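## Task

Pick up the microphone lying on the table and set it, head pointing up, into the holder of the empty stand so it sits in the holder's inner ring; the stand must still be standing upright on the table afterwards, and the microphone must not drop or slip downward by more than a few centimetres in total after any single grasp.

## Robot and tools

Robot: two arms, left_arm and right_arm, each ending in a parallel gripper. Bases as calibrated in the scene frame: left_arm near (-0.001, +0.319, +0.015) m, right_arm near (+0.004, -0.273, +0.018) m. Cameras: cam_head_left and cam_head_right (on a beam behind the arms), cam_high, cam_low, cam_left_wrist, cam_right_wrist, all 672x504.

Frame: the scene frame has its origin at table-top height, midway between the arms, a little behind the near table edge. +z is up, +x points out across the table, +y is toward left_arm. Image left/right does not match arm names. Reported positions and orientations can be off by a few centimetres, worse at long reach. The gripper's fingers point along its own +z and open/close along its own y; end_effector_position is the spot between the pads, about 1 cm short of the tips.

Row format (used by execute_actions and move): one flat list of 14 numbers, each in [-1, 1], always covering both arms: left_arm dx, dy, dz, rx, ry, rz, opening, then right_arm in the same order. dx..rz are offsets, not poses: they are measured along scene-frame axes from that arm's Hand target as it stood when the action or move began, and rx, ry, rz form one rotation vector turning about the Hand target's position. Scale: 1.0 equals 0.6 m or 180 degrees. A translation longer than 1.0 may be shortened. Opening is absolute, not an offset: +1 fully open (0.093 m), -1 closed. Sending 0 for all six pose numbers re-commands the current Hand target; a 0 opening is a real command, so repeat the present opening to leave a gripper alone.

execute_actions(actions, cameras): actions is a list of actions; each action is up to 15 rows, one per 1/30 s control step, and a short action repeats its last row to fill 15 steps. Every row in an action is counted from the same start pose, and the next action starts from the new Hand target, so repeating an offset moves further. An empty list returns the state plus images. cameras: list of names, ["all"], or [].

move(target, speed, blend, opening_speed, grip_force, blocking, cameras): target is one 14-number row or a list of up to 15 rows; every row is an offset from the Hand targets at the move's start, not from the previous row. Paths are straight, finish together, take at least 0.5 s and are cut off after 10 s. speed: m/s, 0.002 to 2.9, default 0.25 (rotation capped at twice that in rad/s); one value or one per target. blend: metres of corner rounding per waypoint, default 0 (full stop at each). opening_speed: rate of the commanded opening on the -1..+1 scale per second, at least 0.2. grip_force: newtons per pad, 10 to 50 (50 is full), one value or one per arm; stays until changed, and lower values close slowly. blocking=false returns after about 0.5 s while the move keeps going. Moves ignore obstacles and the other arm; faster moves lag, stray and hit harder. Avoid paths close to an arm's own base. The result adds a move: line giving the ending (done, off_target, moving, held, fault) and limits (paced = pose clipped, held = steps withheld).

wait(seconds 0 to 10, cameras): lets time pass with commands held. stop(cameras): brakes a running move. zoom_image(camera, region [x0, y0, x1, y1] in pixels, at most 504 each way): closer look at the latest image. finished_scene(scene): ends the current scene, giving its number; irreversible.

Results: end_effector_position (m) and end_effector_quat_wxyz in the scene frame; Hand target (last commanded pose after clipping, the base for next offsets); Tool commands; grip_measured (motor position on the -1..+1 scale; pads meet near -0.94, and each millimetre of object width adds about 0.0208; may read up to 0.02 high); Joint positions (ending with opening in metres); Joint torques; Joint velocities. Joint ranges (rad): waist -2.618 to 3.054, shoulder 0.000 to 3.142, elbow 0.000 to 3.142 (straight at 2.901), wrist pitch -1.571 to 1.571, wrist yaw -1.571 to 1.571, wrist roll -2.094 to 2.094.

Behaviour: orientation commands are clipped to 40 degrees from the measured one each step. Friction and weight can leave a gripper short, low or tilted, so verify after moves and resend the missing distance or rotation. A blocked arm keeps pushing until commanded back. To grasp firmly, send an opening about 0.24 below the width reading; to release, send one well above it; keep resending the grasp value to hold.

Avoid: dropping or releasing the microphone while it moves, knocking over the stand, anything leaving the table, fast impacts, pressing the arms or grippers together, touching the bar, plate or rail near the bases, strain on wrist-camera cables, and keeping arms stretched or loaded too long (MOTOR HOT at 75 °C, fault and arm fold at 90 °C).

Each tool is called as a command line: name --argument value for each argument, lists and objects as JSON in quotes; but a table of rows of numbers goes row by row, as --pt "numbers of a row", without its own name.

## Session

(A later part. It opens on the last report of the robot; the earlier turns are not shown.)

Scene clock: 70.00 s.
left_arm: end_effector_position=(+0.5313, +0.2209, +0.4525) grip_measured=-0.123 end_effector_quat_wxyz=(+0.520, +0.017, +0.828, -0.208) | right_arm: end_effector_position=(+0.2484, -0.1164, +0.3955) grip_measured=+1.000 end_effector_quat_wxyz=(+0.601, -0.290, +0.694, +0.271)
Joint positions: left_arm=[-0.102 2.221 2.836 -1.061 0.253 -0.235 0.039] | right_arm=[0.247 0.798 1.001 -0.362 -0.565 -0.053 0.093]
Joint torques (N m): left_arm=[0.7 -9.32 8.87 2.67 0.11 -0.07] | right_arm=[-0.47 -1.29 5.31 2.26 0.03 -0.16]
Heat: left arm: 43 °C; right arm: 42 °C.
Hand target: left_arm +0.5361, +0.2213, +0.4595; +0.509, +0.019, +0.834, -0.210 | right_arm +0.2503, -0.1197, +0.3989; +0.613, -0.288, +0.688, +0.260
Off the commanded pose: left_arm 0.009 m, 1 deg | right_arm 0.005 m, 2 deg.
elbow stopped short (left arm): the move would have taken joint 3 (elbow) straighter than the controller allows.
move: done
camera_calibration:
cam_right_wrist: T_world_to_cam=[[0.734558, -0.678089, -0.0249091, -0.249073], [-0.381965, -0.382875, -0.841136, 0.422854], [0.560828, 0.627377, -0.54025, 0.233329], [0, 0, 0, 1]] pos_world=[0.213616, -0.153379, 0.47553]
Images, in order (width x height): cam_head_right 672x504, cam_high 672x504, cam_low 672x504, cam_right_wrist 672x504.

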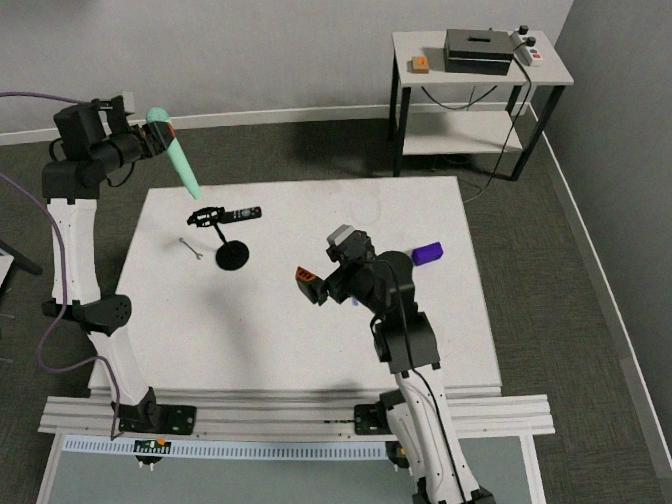

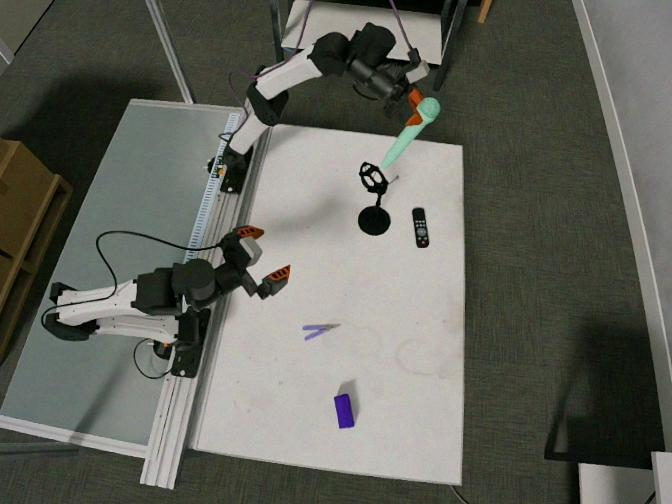

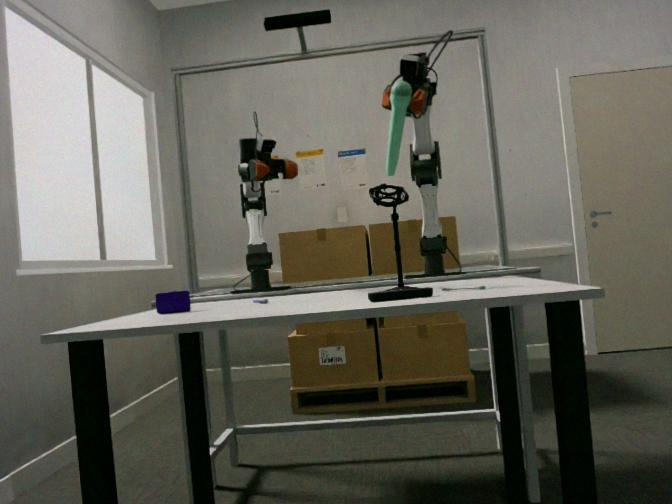

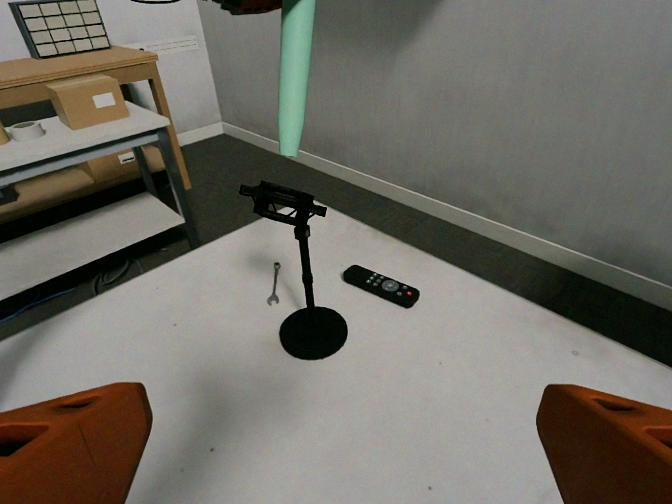

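move --target '[0.03,-0.012,-0.053,0.0107,0.048,-0.0145,-0.55,0,0,0,0,0,0,1]' --speed 0.1 --cameras '["cam_low","cam_high","cam_right_wrist"]'

zoom_image --camera "cam_low" --region '[310, 80, 490, 230]'

zoom_image --camera "cam_high" --region '[310, 80, 460, 230]'

zoom_image --camera "cam_right_wrist" --region '[170, 50, 370, 250]'

Scene clock: 77.87 s.
left_arm: end_effector_position=(+0.5479, +0.2145, +0.4201) grip_measured=-0.123 end_effector_quat_wxyz=(+0.491, +0.019, +0.844, -0.215) | right_arm: end_effector_position=(+0.2485, -0.1164, +0.3956) grip_measured=+1.000 end_effector_quat_wxyz=(+0.601, -0.290, +0.694, +0.271)
Joint positions: left_arm=[-0.102 2.281 2.836 -1.064 0.276 -0.235 0.039] | right_arm=[0.247 0.798 1.001 -0.361 -0.565 -0.053 0.093]
Joint torques (N m): left_arm=[0.62 -9.99 9.06 2.72 0.11 -0.04] | right_arm=[-0.49 -1.28 5.35 2.25 0 -0.13]
Heat: left arm: 43 °C; right arm: 43 °C.
Hand target: left_arm +0.5542, +0.2141, +0.4277; +0.439, +0.031, +0.873, -0.209 | right_arm +0.2503, -0.1197, +0.3989; +0.613, -0.288, +0.688, +0.260
Off the commanded pose: left_arm 0.010 m, 7 deg | right_arm 0.005 m, 2 deg.
elbow stopped short (left arm): the move would have taken joint 3 (elbow) straighter than the controller allows.
move: off_target (left_arm)
camera_calibration:
cam_right_wrist: T_world_to_cam=[[0.734597, -0.678059, -0.0245691, -0.249233], [-0.381324, -0.382626, -0.84154, 0.423114], [0.561213, 0.627561, -0.539636, 0.233092], [0, 0, 0, 1]] pos_world=[0.213615, -0.153379, 0.475729]
Images, in order (width x height): cam_high 672x504, cam_low 672x504, cam_right_wrist 672x504.

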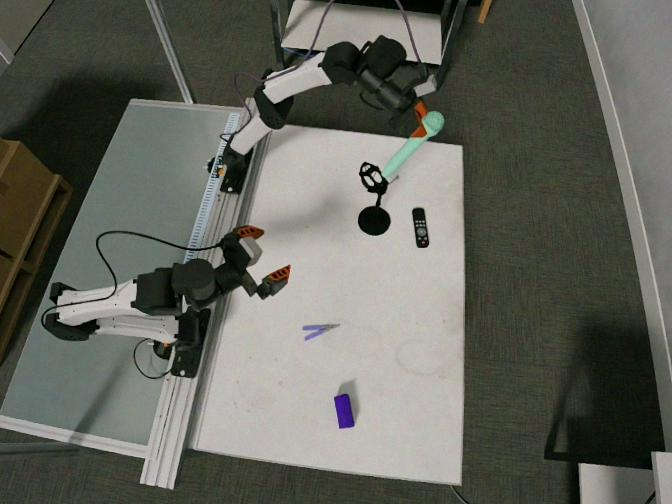

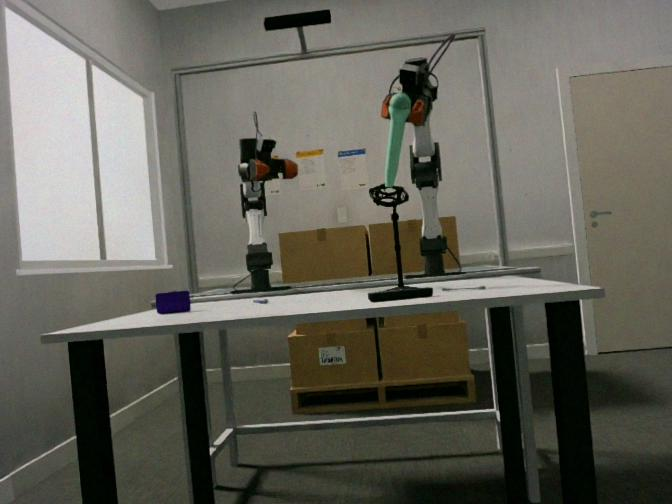

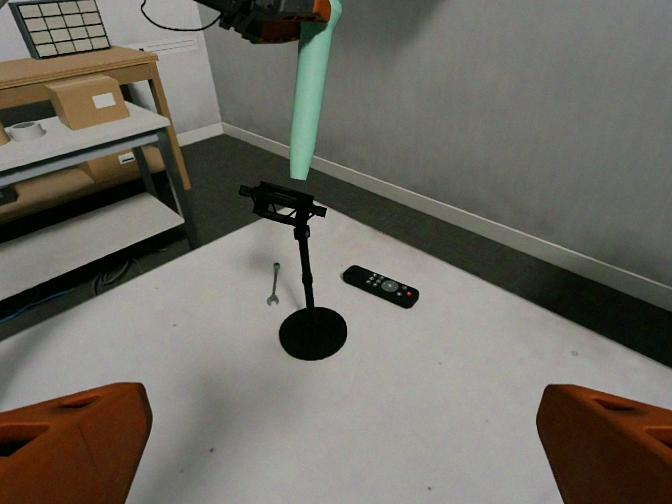

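Scaled by 2.800 from the camera's 672x504 image, which has a finer 960x720 frame.

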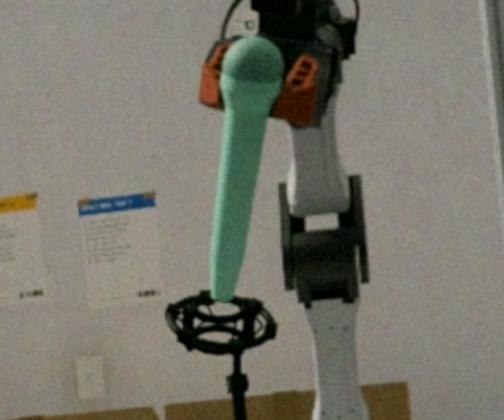

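Scaled by 3.360 from the camera's 672x504 image, which has a finer 960x720 frame.

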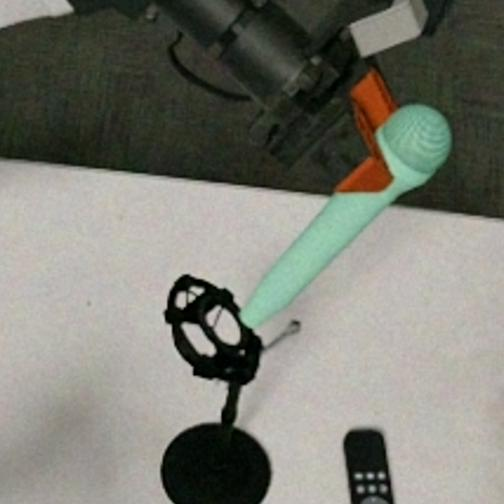

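Scaled by 2.520 from the camera's 672x504 image, which has a finer 960x720 frame.

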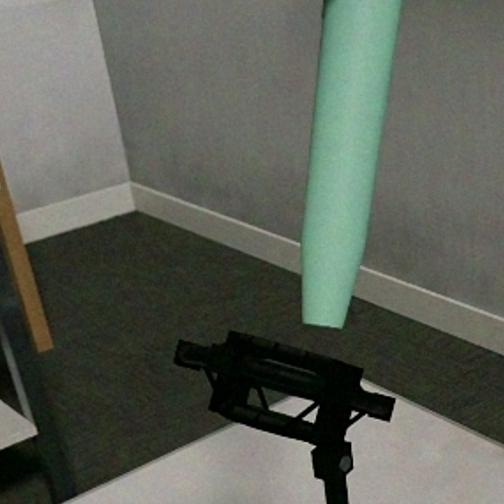

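move --target '[-0.028,0.007,-0.016,0.008,-0.032,0,-0.55,0,0,0,0,0,0,1]' --speed 0.06 --cameras '["cam_low","cam_high","cam_right_wrist"]'

zoom_image --camera "cam_low" --region '[340, 140, 440, 230]'

zoom_image --camera "cam_high" --region '[340, 110, 440, 210]'

zoom_image --camera "cam_right_wrist" --region '[220, 120, 370, 250]'

Scene clock: 83.60 s.
left_arm: end_effector_position=(+0.5409, +0.2151, +0.4073) grip_measured=-0.123 end_effector_quat_wxyz=(+0.471, +0.041, +0.859, -0.198) | right_arm: end_effector_position=(+0.2485, -0.1164, +0.3956) grip_measured=+1.000 end_effector_quat_wxyz=(+0.601, -0.290, +0.694, +0.271)
Joint positions: left_arm=[-0.102 2.281 2.836 -1.126 0.276 -0.174 0.039] | right_arm=[0.247 0.798 1.001 -0.361 -0.565 -0.053 0.093]
Joint torques (N m): left_arm=[0.77 -12.98 7.23 2.34 0.05 0.1] | right_arm=[-0.54 -1.24 5.37 2.26 0.03 -0.14]
Heat: left arm: 44 °C; right arm: 44 °C.
Hand target: left_arm +0.5374, +0.2183, +0.4180; +0.482, +0.047, +0.853, -0.196 | right_arm +0.2503, -0.1197, +0.3989; +0.613, -0.288, +0.688, +0.260
Off the commanded pose: left_arm 0.012 m, 2 deg | right_arm 0.005 m, 2 deg.
move: off_target (left_arm)
camera_calibration:
cam_right_wrist: T_world_to_cam=[[0.734597, -0.678059, -0.0245691, -0.249233], [-0.381324, -0.382626, -0.84154, 0.423114], [0.561213, 0.627561, -0.539636, 0.233092], [0, 0, 0, 1]] pos_world=[0.213615, -0.153379, 0.475729]
Images, in order (width x height): cam_high 672x504, cam_low 672x504, cam_right_wrist 672x504.

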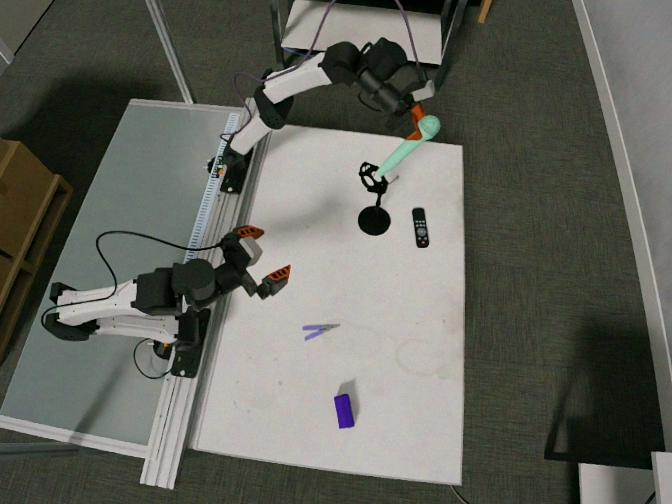

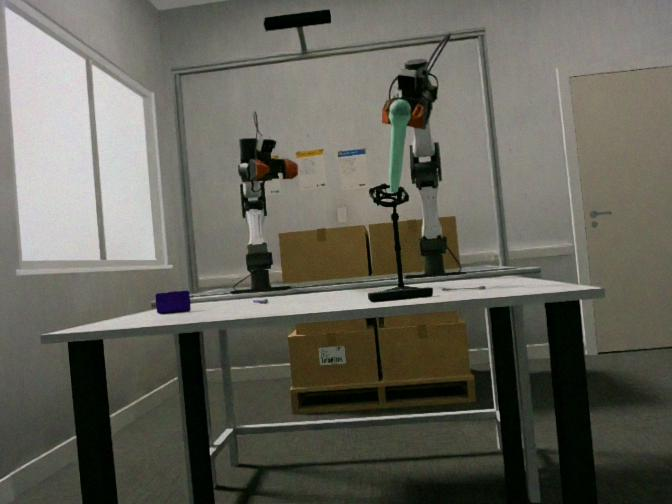

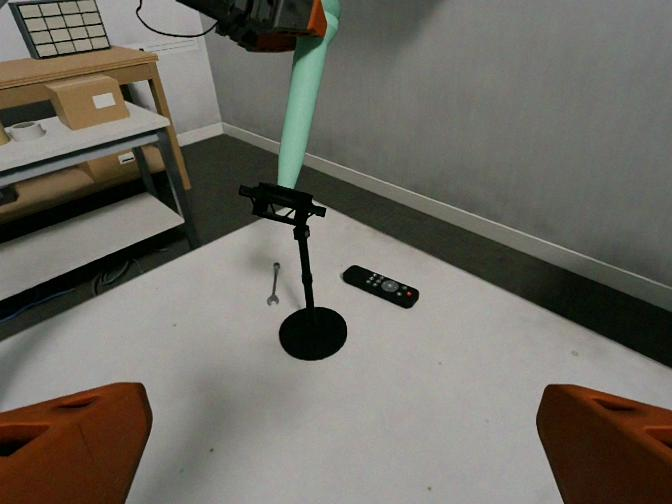

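Scaled by 5.040 from the camera's 672x504 image, which has a finer 960x720 frame.

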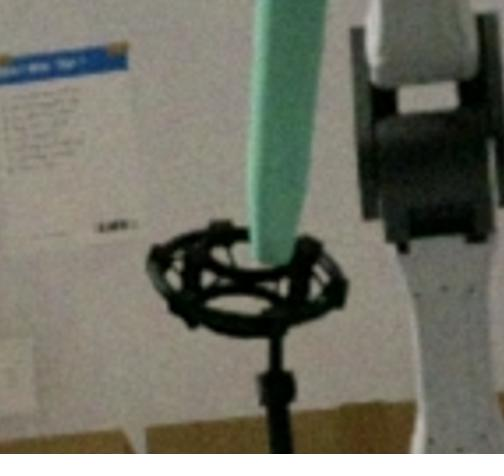

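Scaled by 5.040 from the camera's 672x504 image, which has a finer 960x720 frame.

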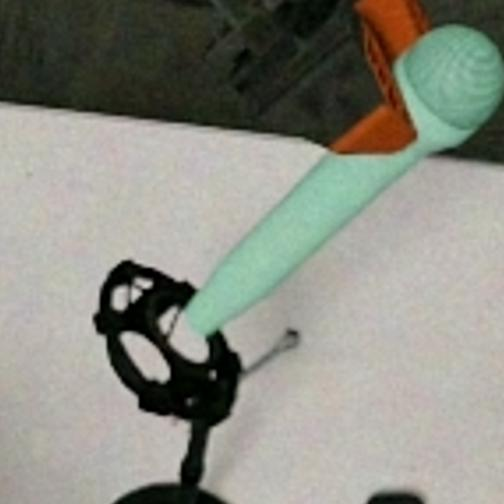

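Scaled by 3.360 from the camera's 672x504 image, which has a finer 960x720 frame.

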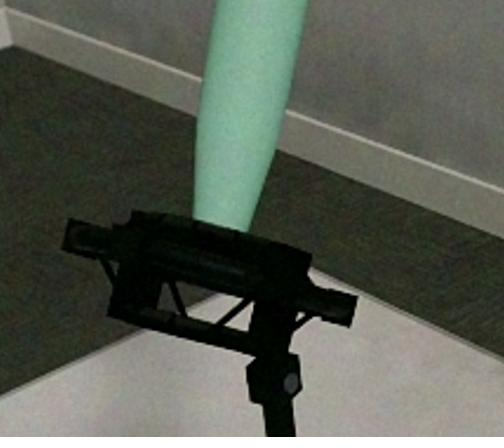

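move --target '[-0.010,-0.0135,0,0,0,0,-0.55,0,0,0,0,0,0,1]' --speed 0.05 --cameras '["cam_low","cam_high","cam_right_wrist"]'

zoom_image --camera "cam_low" --region '[340, 140, 440, 230]'

zoom_image --camera "cam_high" --region '[340, 110, 440, 210]'

zoom_image --camera "cam_right_wrist" --region '[220, 120, 370, 250]'

Scene clock: 87.50 s.
left_arm: end_effector_position=(+0.5427, +0.2130, +0.3967) grip_measured=-0.123 end_effector_quat_wxyz=(+0.461, +0.041, +0.864, -0.198) | right_arm: end_effector_position=(+0.2485, -0.1164, +0.3956) grip_measured=+1.000 end_effector_quat_wxyz=(+0.601, -0.290, +0.694, +0.271)
Joint positions: left_arm=[-0.105 2.251 2.744 -1.088 0.275 -0.174 0.039] | right_arm=[0.247 0.798 1.001 -0.361 -0.565 -0.053 0.093]
Joint torques (N m): left_arm=[-0.53 -16.24 5.46 2.39 -0.11 0.05] | right_arm=[-0.44 -1.28 5.33 2.25 0.04 -0.15]
Heat: left arm: 46 °C; right arm: 44 °C.
Hand target: left_arm +0.5315, +0.2102, +0.4179; +0.482, +0.047, +0.853, -0.196 | right_arm +0.2503, -0.1197, +0.3989; +0.613, -0.288, +0.688, +0.260
Off the commanded pose: left_arm 0.024 m, 3 deg | right_arm 0.005 m, 2 deg.
move: off_target (left_arm)
camera_calibration:
cam_right_wrist: T_world_to_cam=[[0.734597, -0.678059, -0.0245691, -0.249233], [-0.381324, -0.382626, -0.84154, 0.423114], [0.561213, 0.627561, -0.539636, 0.233092], [0, 0, 0, 1]] pos_world=[0.213615, -0.153379, 0.475729]
Images, in order (width x height): cam_high 672x504, cam_low 672x504, cam_right_wrist 672x504.

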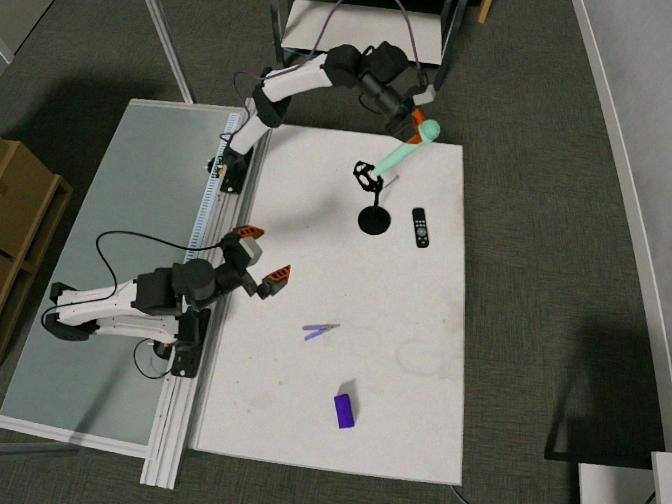

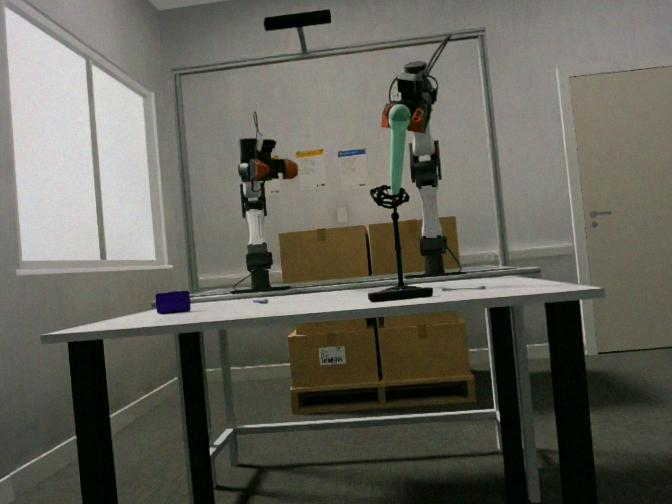

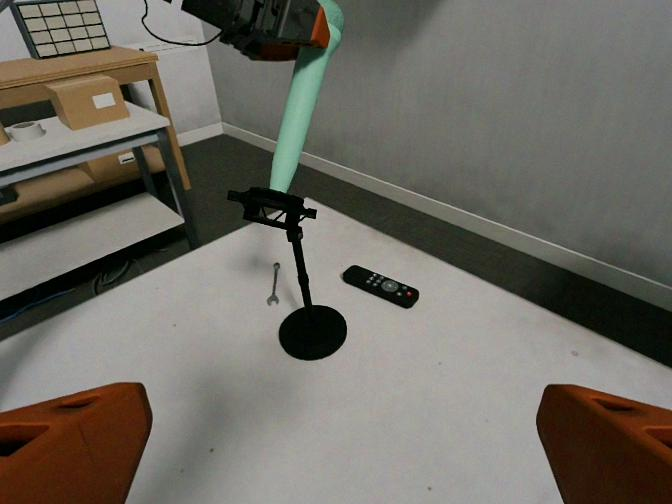

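Scaled by 5.040 from the camera's 672x504 image, which has a finer 960x720 frame.

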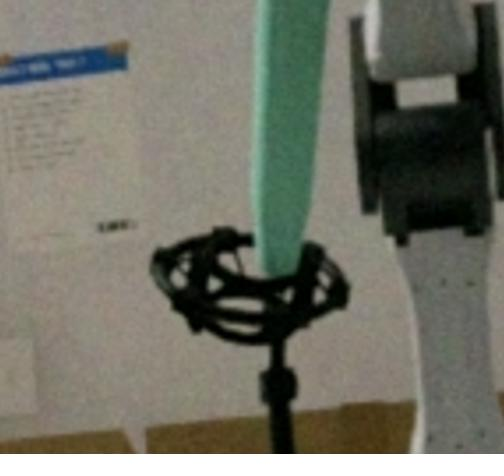

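Scaled by 5.040 from the camera's 672x504 image, which has a finer 960x720 frame.

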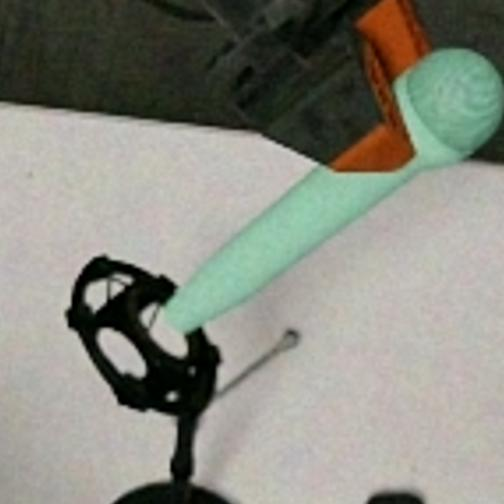

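Scaled by 3.360 from the camera's 672x504 image, which has a finer 960x720 frame.

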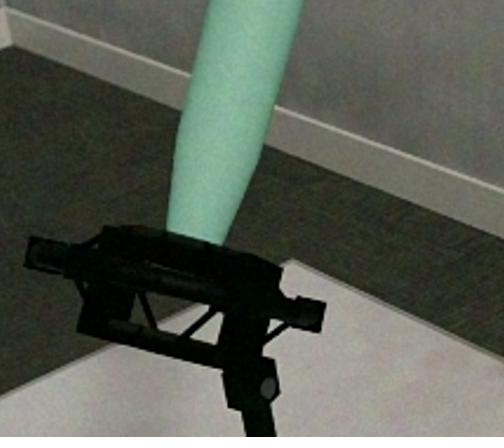

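move --target '[0.025,0.006,0.05,0,0,0,-0.55,0,0,0,0,0,0,1]' --speed 0.04 --cameras '["cam_low","cam_high","cam_right_wrist"]'

zoom_image --camera "cam_low" --region '[340, 140, 440, 230]'

zoom_image --camera "cam_high" --region '[340, 110, 440, 210]'

zoom_image --camera "cam_right_wrist" --region '[220, 120, 370, 250]'

Scene clock: 90.77 s.
left_arm: end_effector_position=(+0.5377, +0.2148, +0.4392) grip_measured=-0.123 end_effector_quat_wxyz=(+0.511, +0.041, +0.834, -0.204) | right_arm: end_effector_position=(+0.2485, -0.1164, +0.3956) grip_measured=+1.000 end_effector_quat_wxyz=(+0.601, -0.290, +0.694, +0.271)
Joint positions: left_arm=[-0.105 2.251 2.845 -1.067 0.273 -0.189 0.039] | right_arm=[0.247 0.798 1.001 -0.361 -0.565 -0.053 0.093]
Joint torques (N m): left_arm=[0.14 -9.69 8.12 2.94 -0.1 -0.06] | right_arm=[-0.53 -1.25 5.34 2.26 0.04 -0.15]
Heat: left arm: 47 °C; right arm: 45 °C.
Hand target: left_arm +0.5464, +0.2139, +0.4479; +0.482, +0.047, +0.853, -0.196 | right_arm +0.2503, -0.1197, +0.3989; +0.613, -0.288, +0.688, +0.260
Off the commanded pose: left_arm 0.012 m, 4 deg | right_arm 0.005 m, 2 deg.
elbow stopped short (left arm): the move would have taken joint 3 (elbow) straighter than the controller allows.
move: off_target (left_arm)
camera_calibration:
cam_right_wrist: T_world_to_cam=[[0.734597, -0.678059, -0.0245691, -0.249233], [-0.381324, -0.382626, -0.84154, 0.423114], [0.561213, 0.627561, -0.539636, 0.233092], [0, 0, 0, 1]] pos_world=[0.213615, -0.153379, 0.475729]
Images, in order (width x height): cam_high 672x504, cam_low 672x504, cam_right_wrist 672x504.

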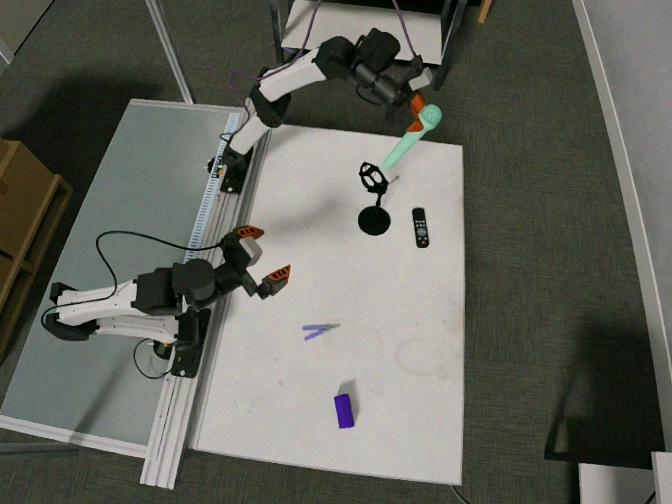

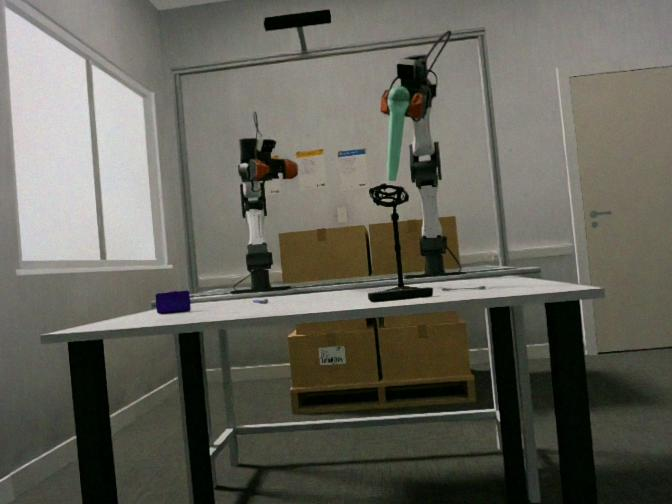

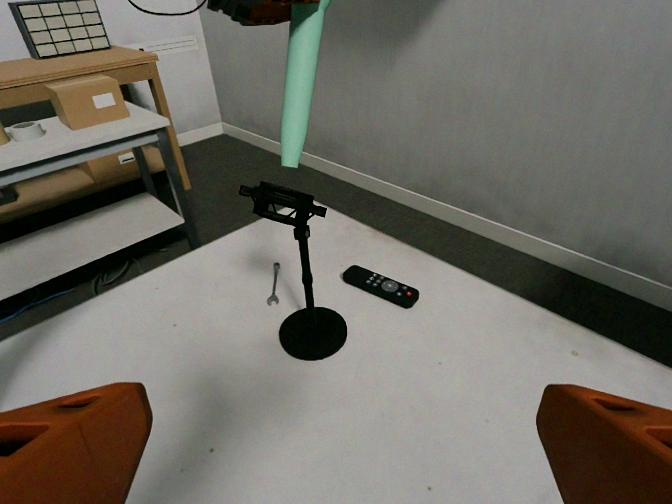

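Scaled by 5.040 from the camera's 672x504 image, which has a finer 960x720 frame.

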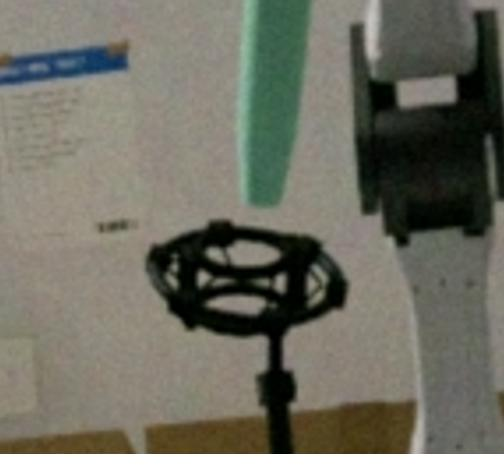

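Scaled by 5.040 from the camera's 672x504 image, which has a finer 960x720 frame.

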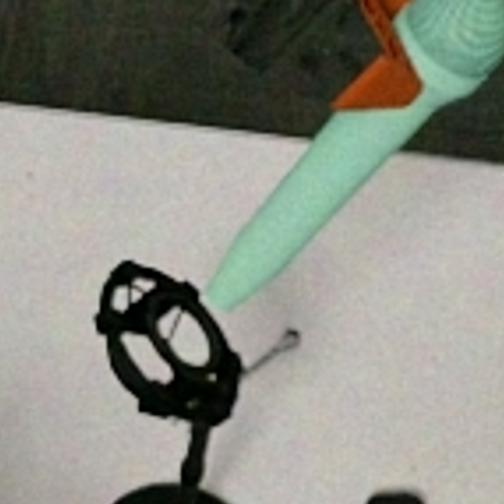

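Scaled by 3.360 from the camera's 672x504 image, which has a finer 960x720 frame.

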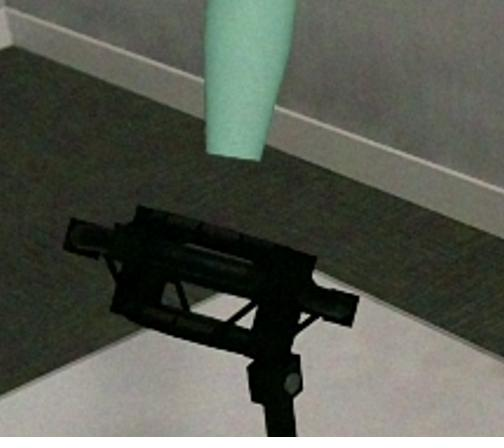

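move --target '[-0.025,-0.011,-0.024,0,0,0,-0.55,0,0,0,0,0,0,1]' --speed 0.04 --cameras '["cam_low","cam_high","cam_right_wrist"]'

zoom_image --camera "cam_low" --region '[340, 140, 440, 230]'

zoom_image --camera "cam_high" --region '[340, 110, 440, 210]'

zoom_image --camera "cam_right_wrist" --region '[220, 120, 370, 250]'

Scene clock: 98.57 s.
left_arm: end_effector_position=(+0.5298, +0.2122, +0.4240) grip_measured=-0.123 end_effector_quat_wxyz=(+0.482, +0.038, +0.853, -0.199) | right_arm: end_effector_position=(+0.2485, -0.1164, +0.3956) grip_measured=+1.000 end_effector_quat_wxyz=(+0.601, -0.290, +0.694, +0.271)
Joint positions: left_arm=[-0.114 2.251 2.845 -1.138 0.263 -0.189 0.039] | right_arm=[0.247 0.798 1.001 -0.361 -0.565 -0.053 0.093]
Joint torques (N m): left_arm=[-0.55 -10.86 8.12 2.57 -0.09 0.06] | right_arm=[-0.47 -1.25 5.31 2.28 0.03 -0.13]
Heat: left arm: 46 °C; right arm: 45 °C.
Hand target: left_arm +0.5314, +0.2073, +0.4335; +0.482, +0.047, +0.853, -0.196 | right_arm +0.2503, -0.1197, +0.3989; +0.613, -0.288, +0.688, +0.260
Off the commanded pose: left_arm 0.011 m, 1 deg | right_arm 0.005 m, 2 deg.
elbow stopped short (left arm): the move would have taken joint 3 (elbow) straighter than the controller allows.
move: off_target (left_arm)
camera_calibration:
cam_right_wrist: T_world_to_cam=[[0.734597, -0.678059, -0.0245691, -0.249233], [-0.381324, -0.382626, -0.84154, 0.423114], [0.561213, 0.627561, -0.539636, 0.233092], [0, 0, 0, 1]] pos_world=[0.213615, -0.153379, 0.475729]
Images, in order (width x height): cam_high 672x504, cam_low 672x504, cam_right_wrist 672x504.

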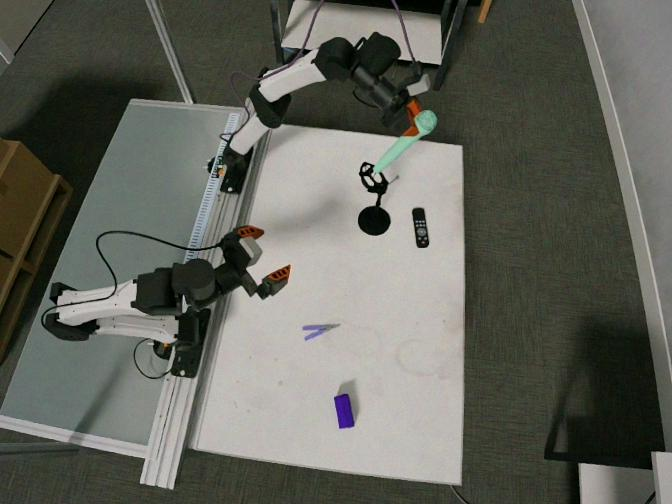

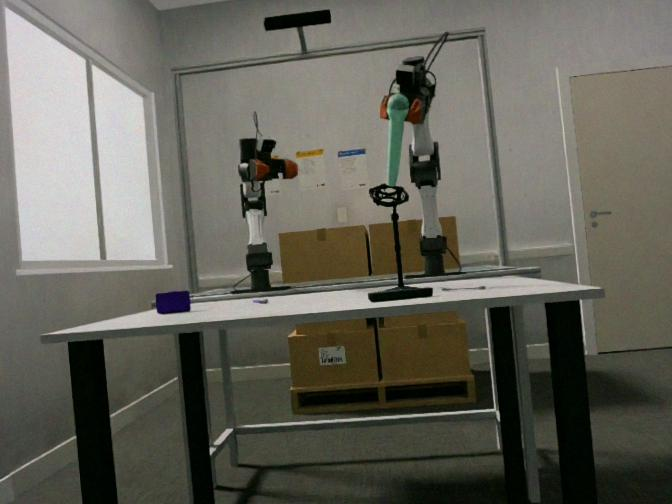

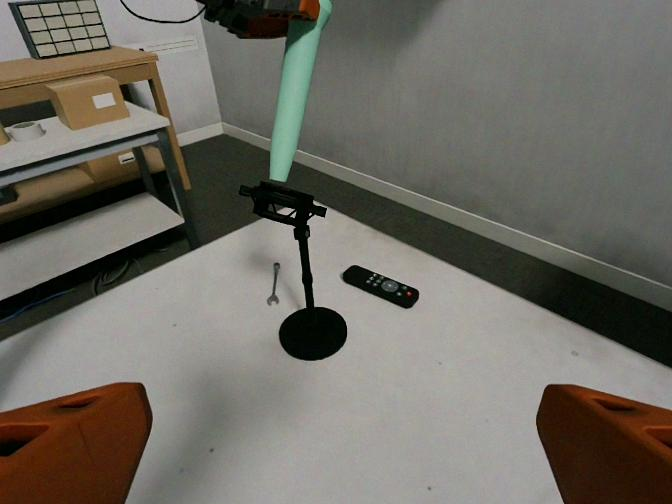

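Scaled by 5.040 from the camera's 672x504 image, which has a finer 960x720 frame.

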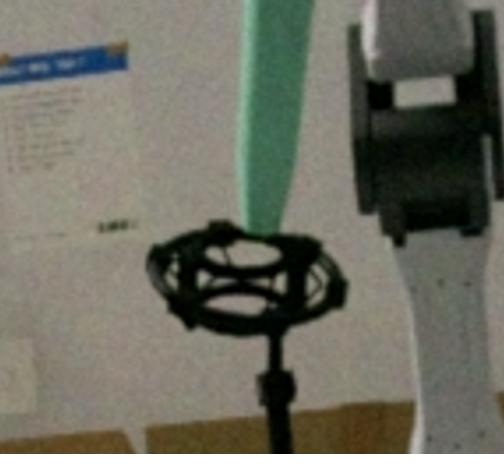

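Scaled by 5.040 from the camera's 672x504 image, which has a finer 960x720 frame.

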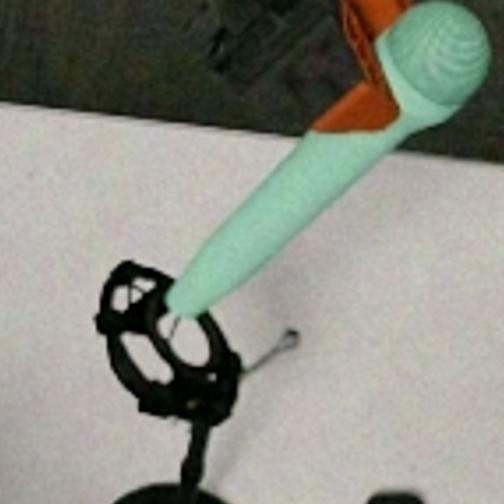

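Scaled by 3.360 from the camera's 672x504 image, which has a finer 960x720 frame.

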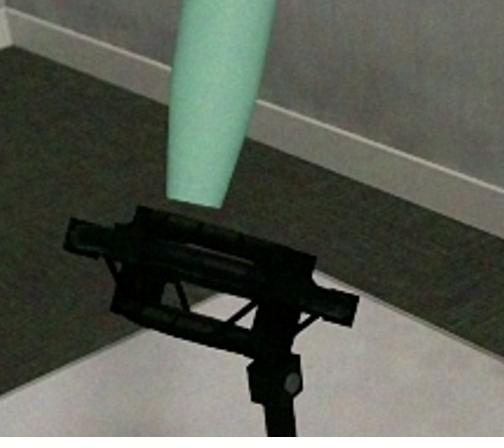

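move --target '[0.0085,-0.0105,0.003,0,0,0,-0.55,0,0,0,0,0,0,1]' --speed 0.04 --cameras '["cam_low","cam_high","cam_right_wrist"]'

zoom_image --camera "cam_low" --region '[340, 140, 440, 230]'

zoom_image --camera "cam_high" --region '[340, 110, 440, 210]'

zoom_image --camera "cam_right_wrist" --region '[220, 120, 370, 250]'

Scene clock: 102.77 s.
left_arm: end_effector_position=(+0.5294, +0.2062, +0.4249) grip_measured=-0.123 end_effector_quat_wxyz=(+0.484, +0.042, +0.852, -0.198) | right_arm: end_effector_position=(+0.2485, -0.1164, +0.3956) grip_measured=+1.000 end_effector_quat_wxyz=(+0.601, -0.290, +0.694, +0.271)
Joint positions: left_arm=[-0.128 2.251 2.845 -1.133 0.251 -0.189 0.039] | right_arm=[0.247 0.798 1.001 -0.361 -0.565 -0.053 0.093]
Joint torques (N m): left_arm=[-0.49 -10.06 8.08 2.88 -0.07 -0.06] | right_arm=[-0.55 -1.32 5.33 2.25 0.01 -0.14]
Heat: left arm: 46 °C; right arm: 46 °C.
Hand target: left_arm +0.5365, +0.2010, +0.4353; +0.482, +0.047, +0.853, -0.196 | right_arm +0.2503, -0.1197, +0.3989; +0.613, -0.288, +0.688, +0.260
Off the commanded pose: left_arm 0.014 m, 1 deg | right_arm 0.005 m, 2 deg.
elbow stopped short (left arm): the move would have taken joint 3 (elbow) straighter than the controller allows.
move: off_target (left_arm)
camera_calibration:
cam_right_wrist: T_world_to_cam=[[0.734597, -0.678059, -0.0245691, -0.249233], [-0.381324, -0.382626, -0.84154, 0.423114], [0.561213, 0.627561, -0.539636, 0.233092], [0, 0, 0, 1]] pos_world=[0.213615, -0.153379, 0.475729]
Images, in order (width x height): cam_high 672x504, cam_low 672x504, cam_right_wrist 672x504.

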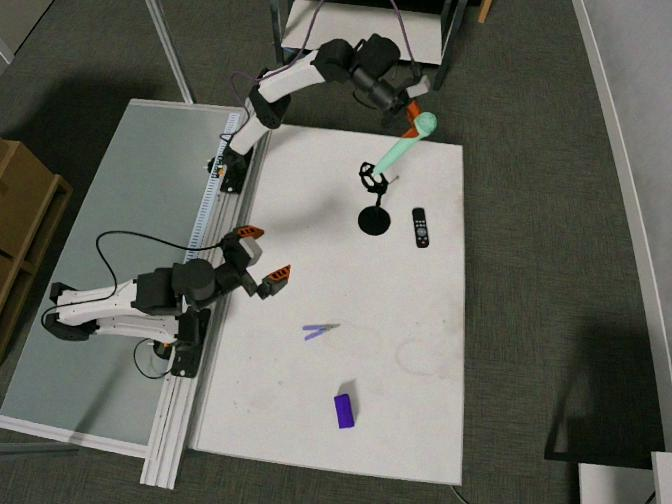

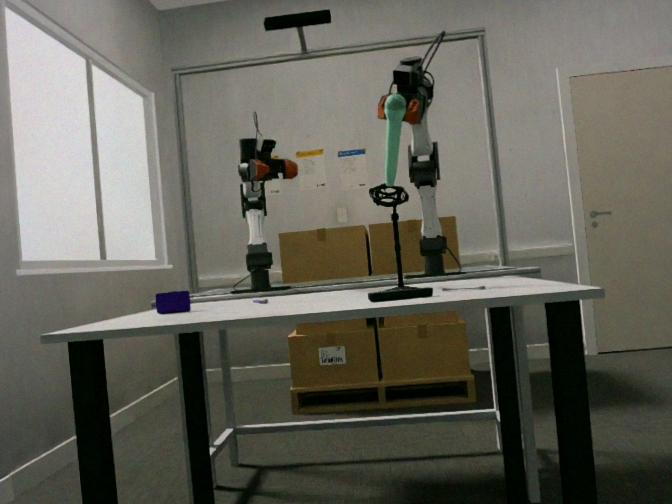

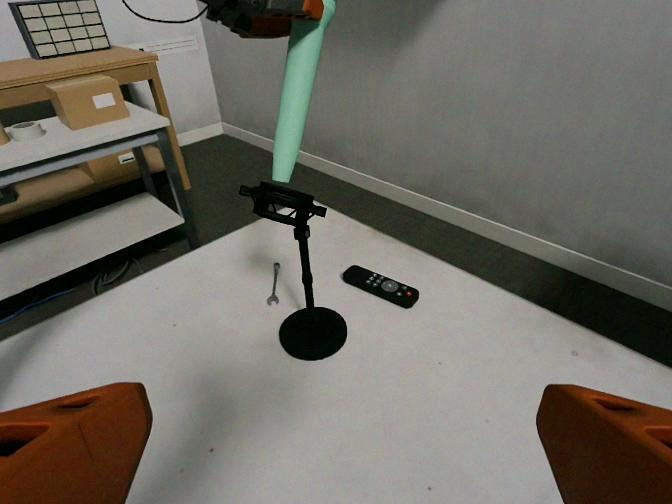

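Scaled by 5.040 from the camera's 672x504 image, which has a finer 960x720 frame.

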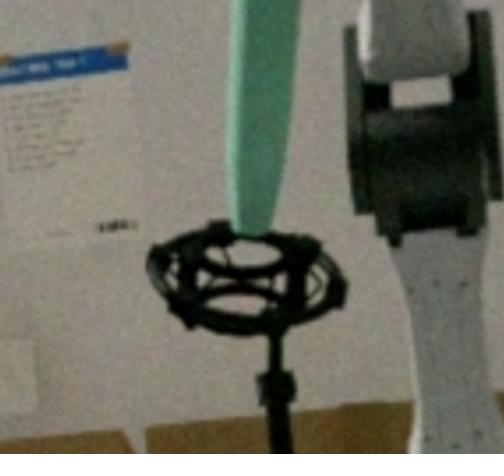

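Scaled by 5.040 from the camera's 672x504 image, which has a finer 960x720 frame.

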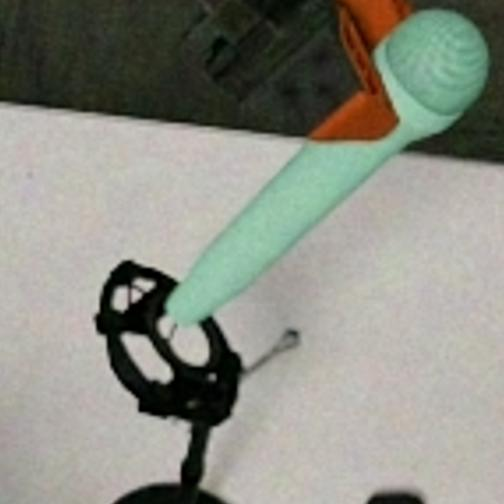

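Scaled by 3.360 from the camera's 672x504 image, which has a finer 960x720 frame.

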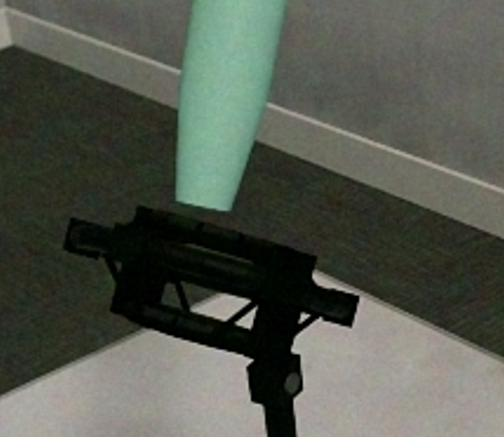

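move --target '[0.003,-0.0083,-0.014,0.003,-0.0105,0,-0.55,0,0,0,0,0,0,1]' --speed 0.04 --cameras '["cam_low","cam_high","cam_right_wrist"]'

zoom_image --camera "cam_low" --region '[340, 140, 440, 230]'

zoom_image --camera "cam_high" --region '[340, 110, 440, 210]'

zoom_image --camera "cam_right_wrist" --region '[220, 120, 370, 250]'

Scene clock: 106.87 s.
left_arm: end_effector_position=(+0.5288, +0.2017, +0.4248) grip_measured=-0.123 end_effector_quat_wxyz=(+0.484, +0.044, +0.852, -0.194) | right_arm: end_effector_position=(+0.2485, -0.1164, +0.3956) grip_measured=+1.000 end_effector_quat_wxyz=(+0.601, -0.290, +0.694, +0.271)
Joint positions: left_arm=[-0.14 2.251 2.845 -1.132 0.236 -0.187 0.039] | right_arm=[0.247 0.798 1.001 -0.361 -0.565 -0.053 0.093]
Joint torques (N m): left_arm=[-0.46 -8.84 8.09 2.8 -0.11 0.1] | right_arm=[-0.54 -1.25 5.3 2.25 0.03 -0.16]
Heat: left arm: 46 °C; right arm: 46 °C.
Hand target: left_arm +0.5383, +0.1960, +0.4269; +0.496, +0.052, +0.846, -0.191 | right_arm +0.2503, -0.1197, +0.3989; +0.613, -0.288, +0.688, +0.260
Off the commanded pose: left_arm 0.011 m, 2 deg | right_arm 0.005 m, 2 deg.
elbow stopped short (left arm): the move would have taken joint 3 (elbow) straighter than the controller allows.
move: off_target (left_arm)
camera_calibration:
cam_right_wrist: T_world_to_cam=[[0.734597, -0.678059, -0.0245691, -0.249233], [-0.381324, -0.382626, -0.84154, 0.423114], [0.561213, 0.627561, -0.539636, 0.233092], [0, 0, 0, 1]] pos_world=[0.213615, -0.153379, 0.475729]
Images, in order (width x height): cam_high 672x504, cam_low 672x504, cam_right_wrist 672x504.

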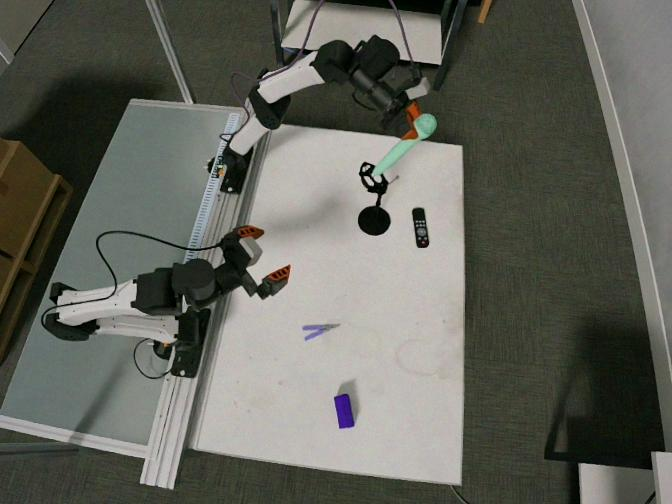

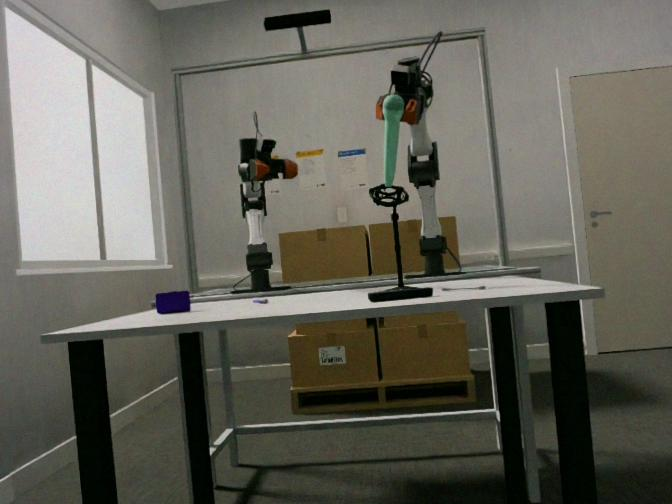

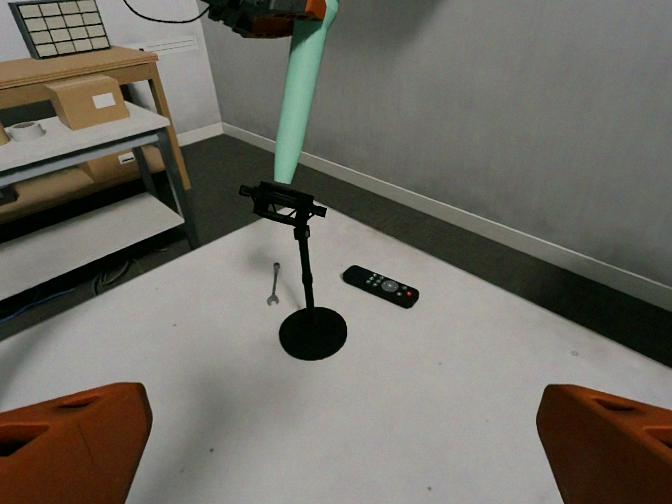

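Scaled by 5.040 from the camera's 672x504 image, which has a finer 960x720 frame.

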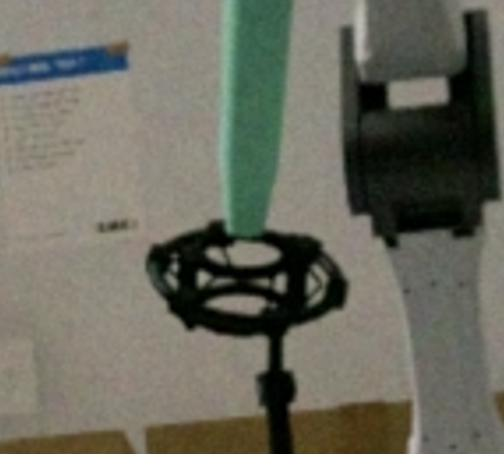

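Scaled by 5.040 from the camera's 672x504 image, which has a finer 960x720 frame.

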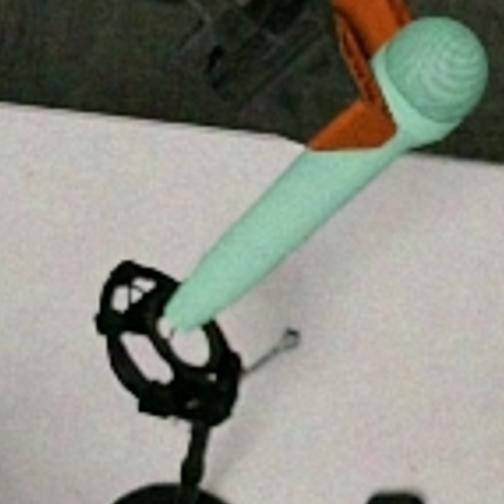

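Scaled by 3.360 from the camera's 672x504 image, which has a finer 960x720 frame.

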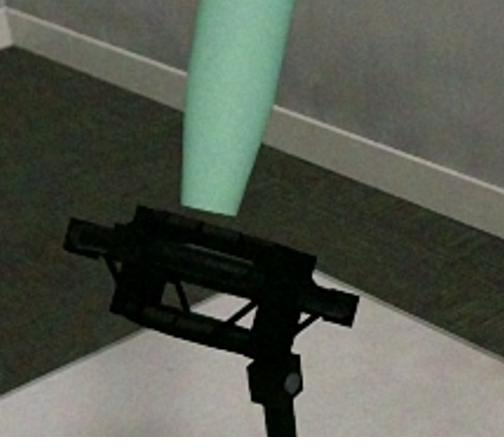

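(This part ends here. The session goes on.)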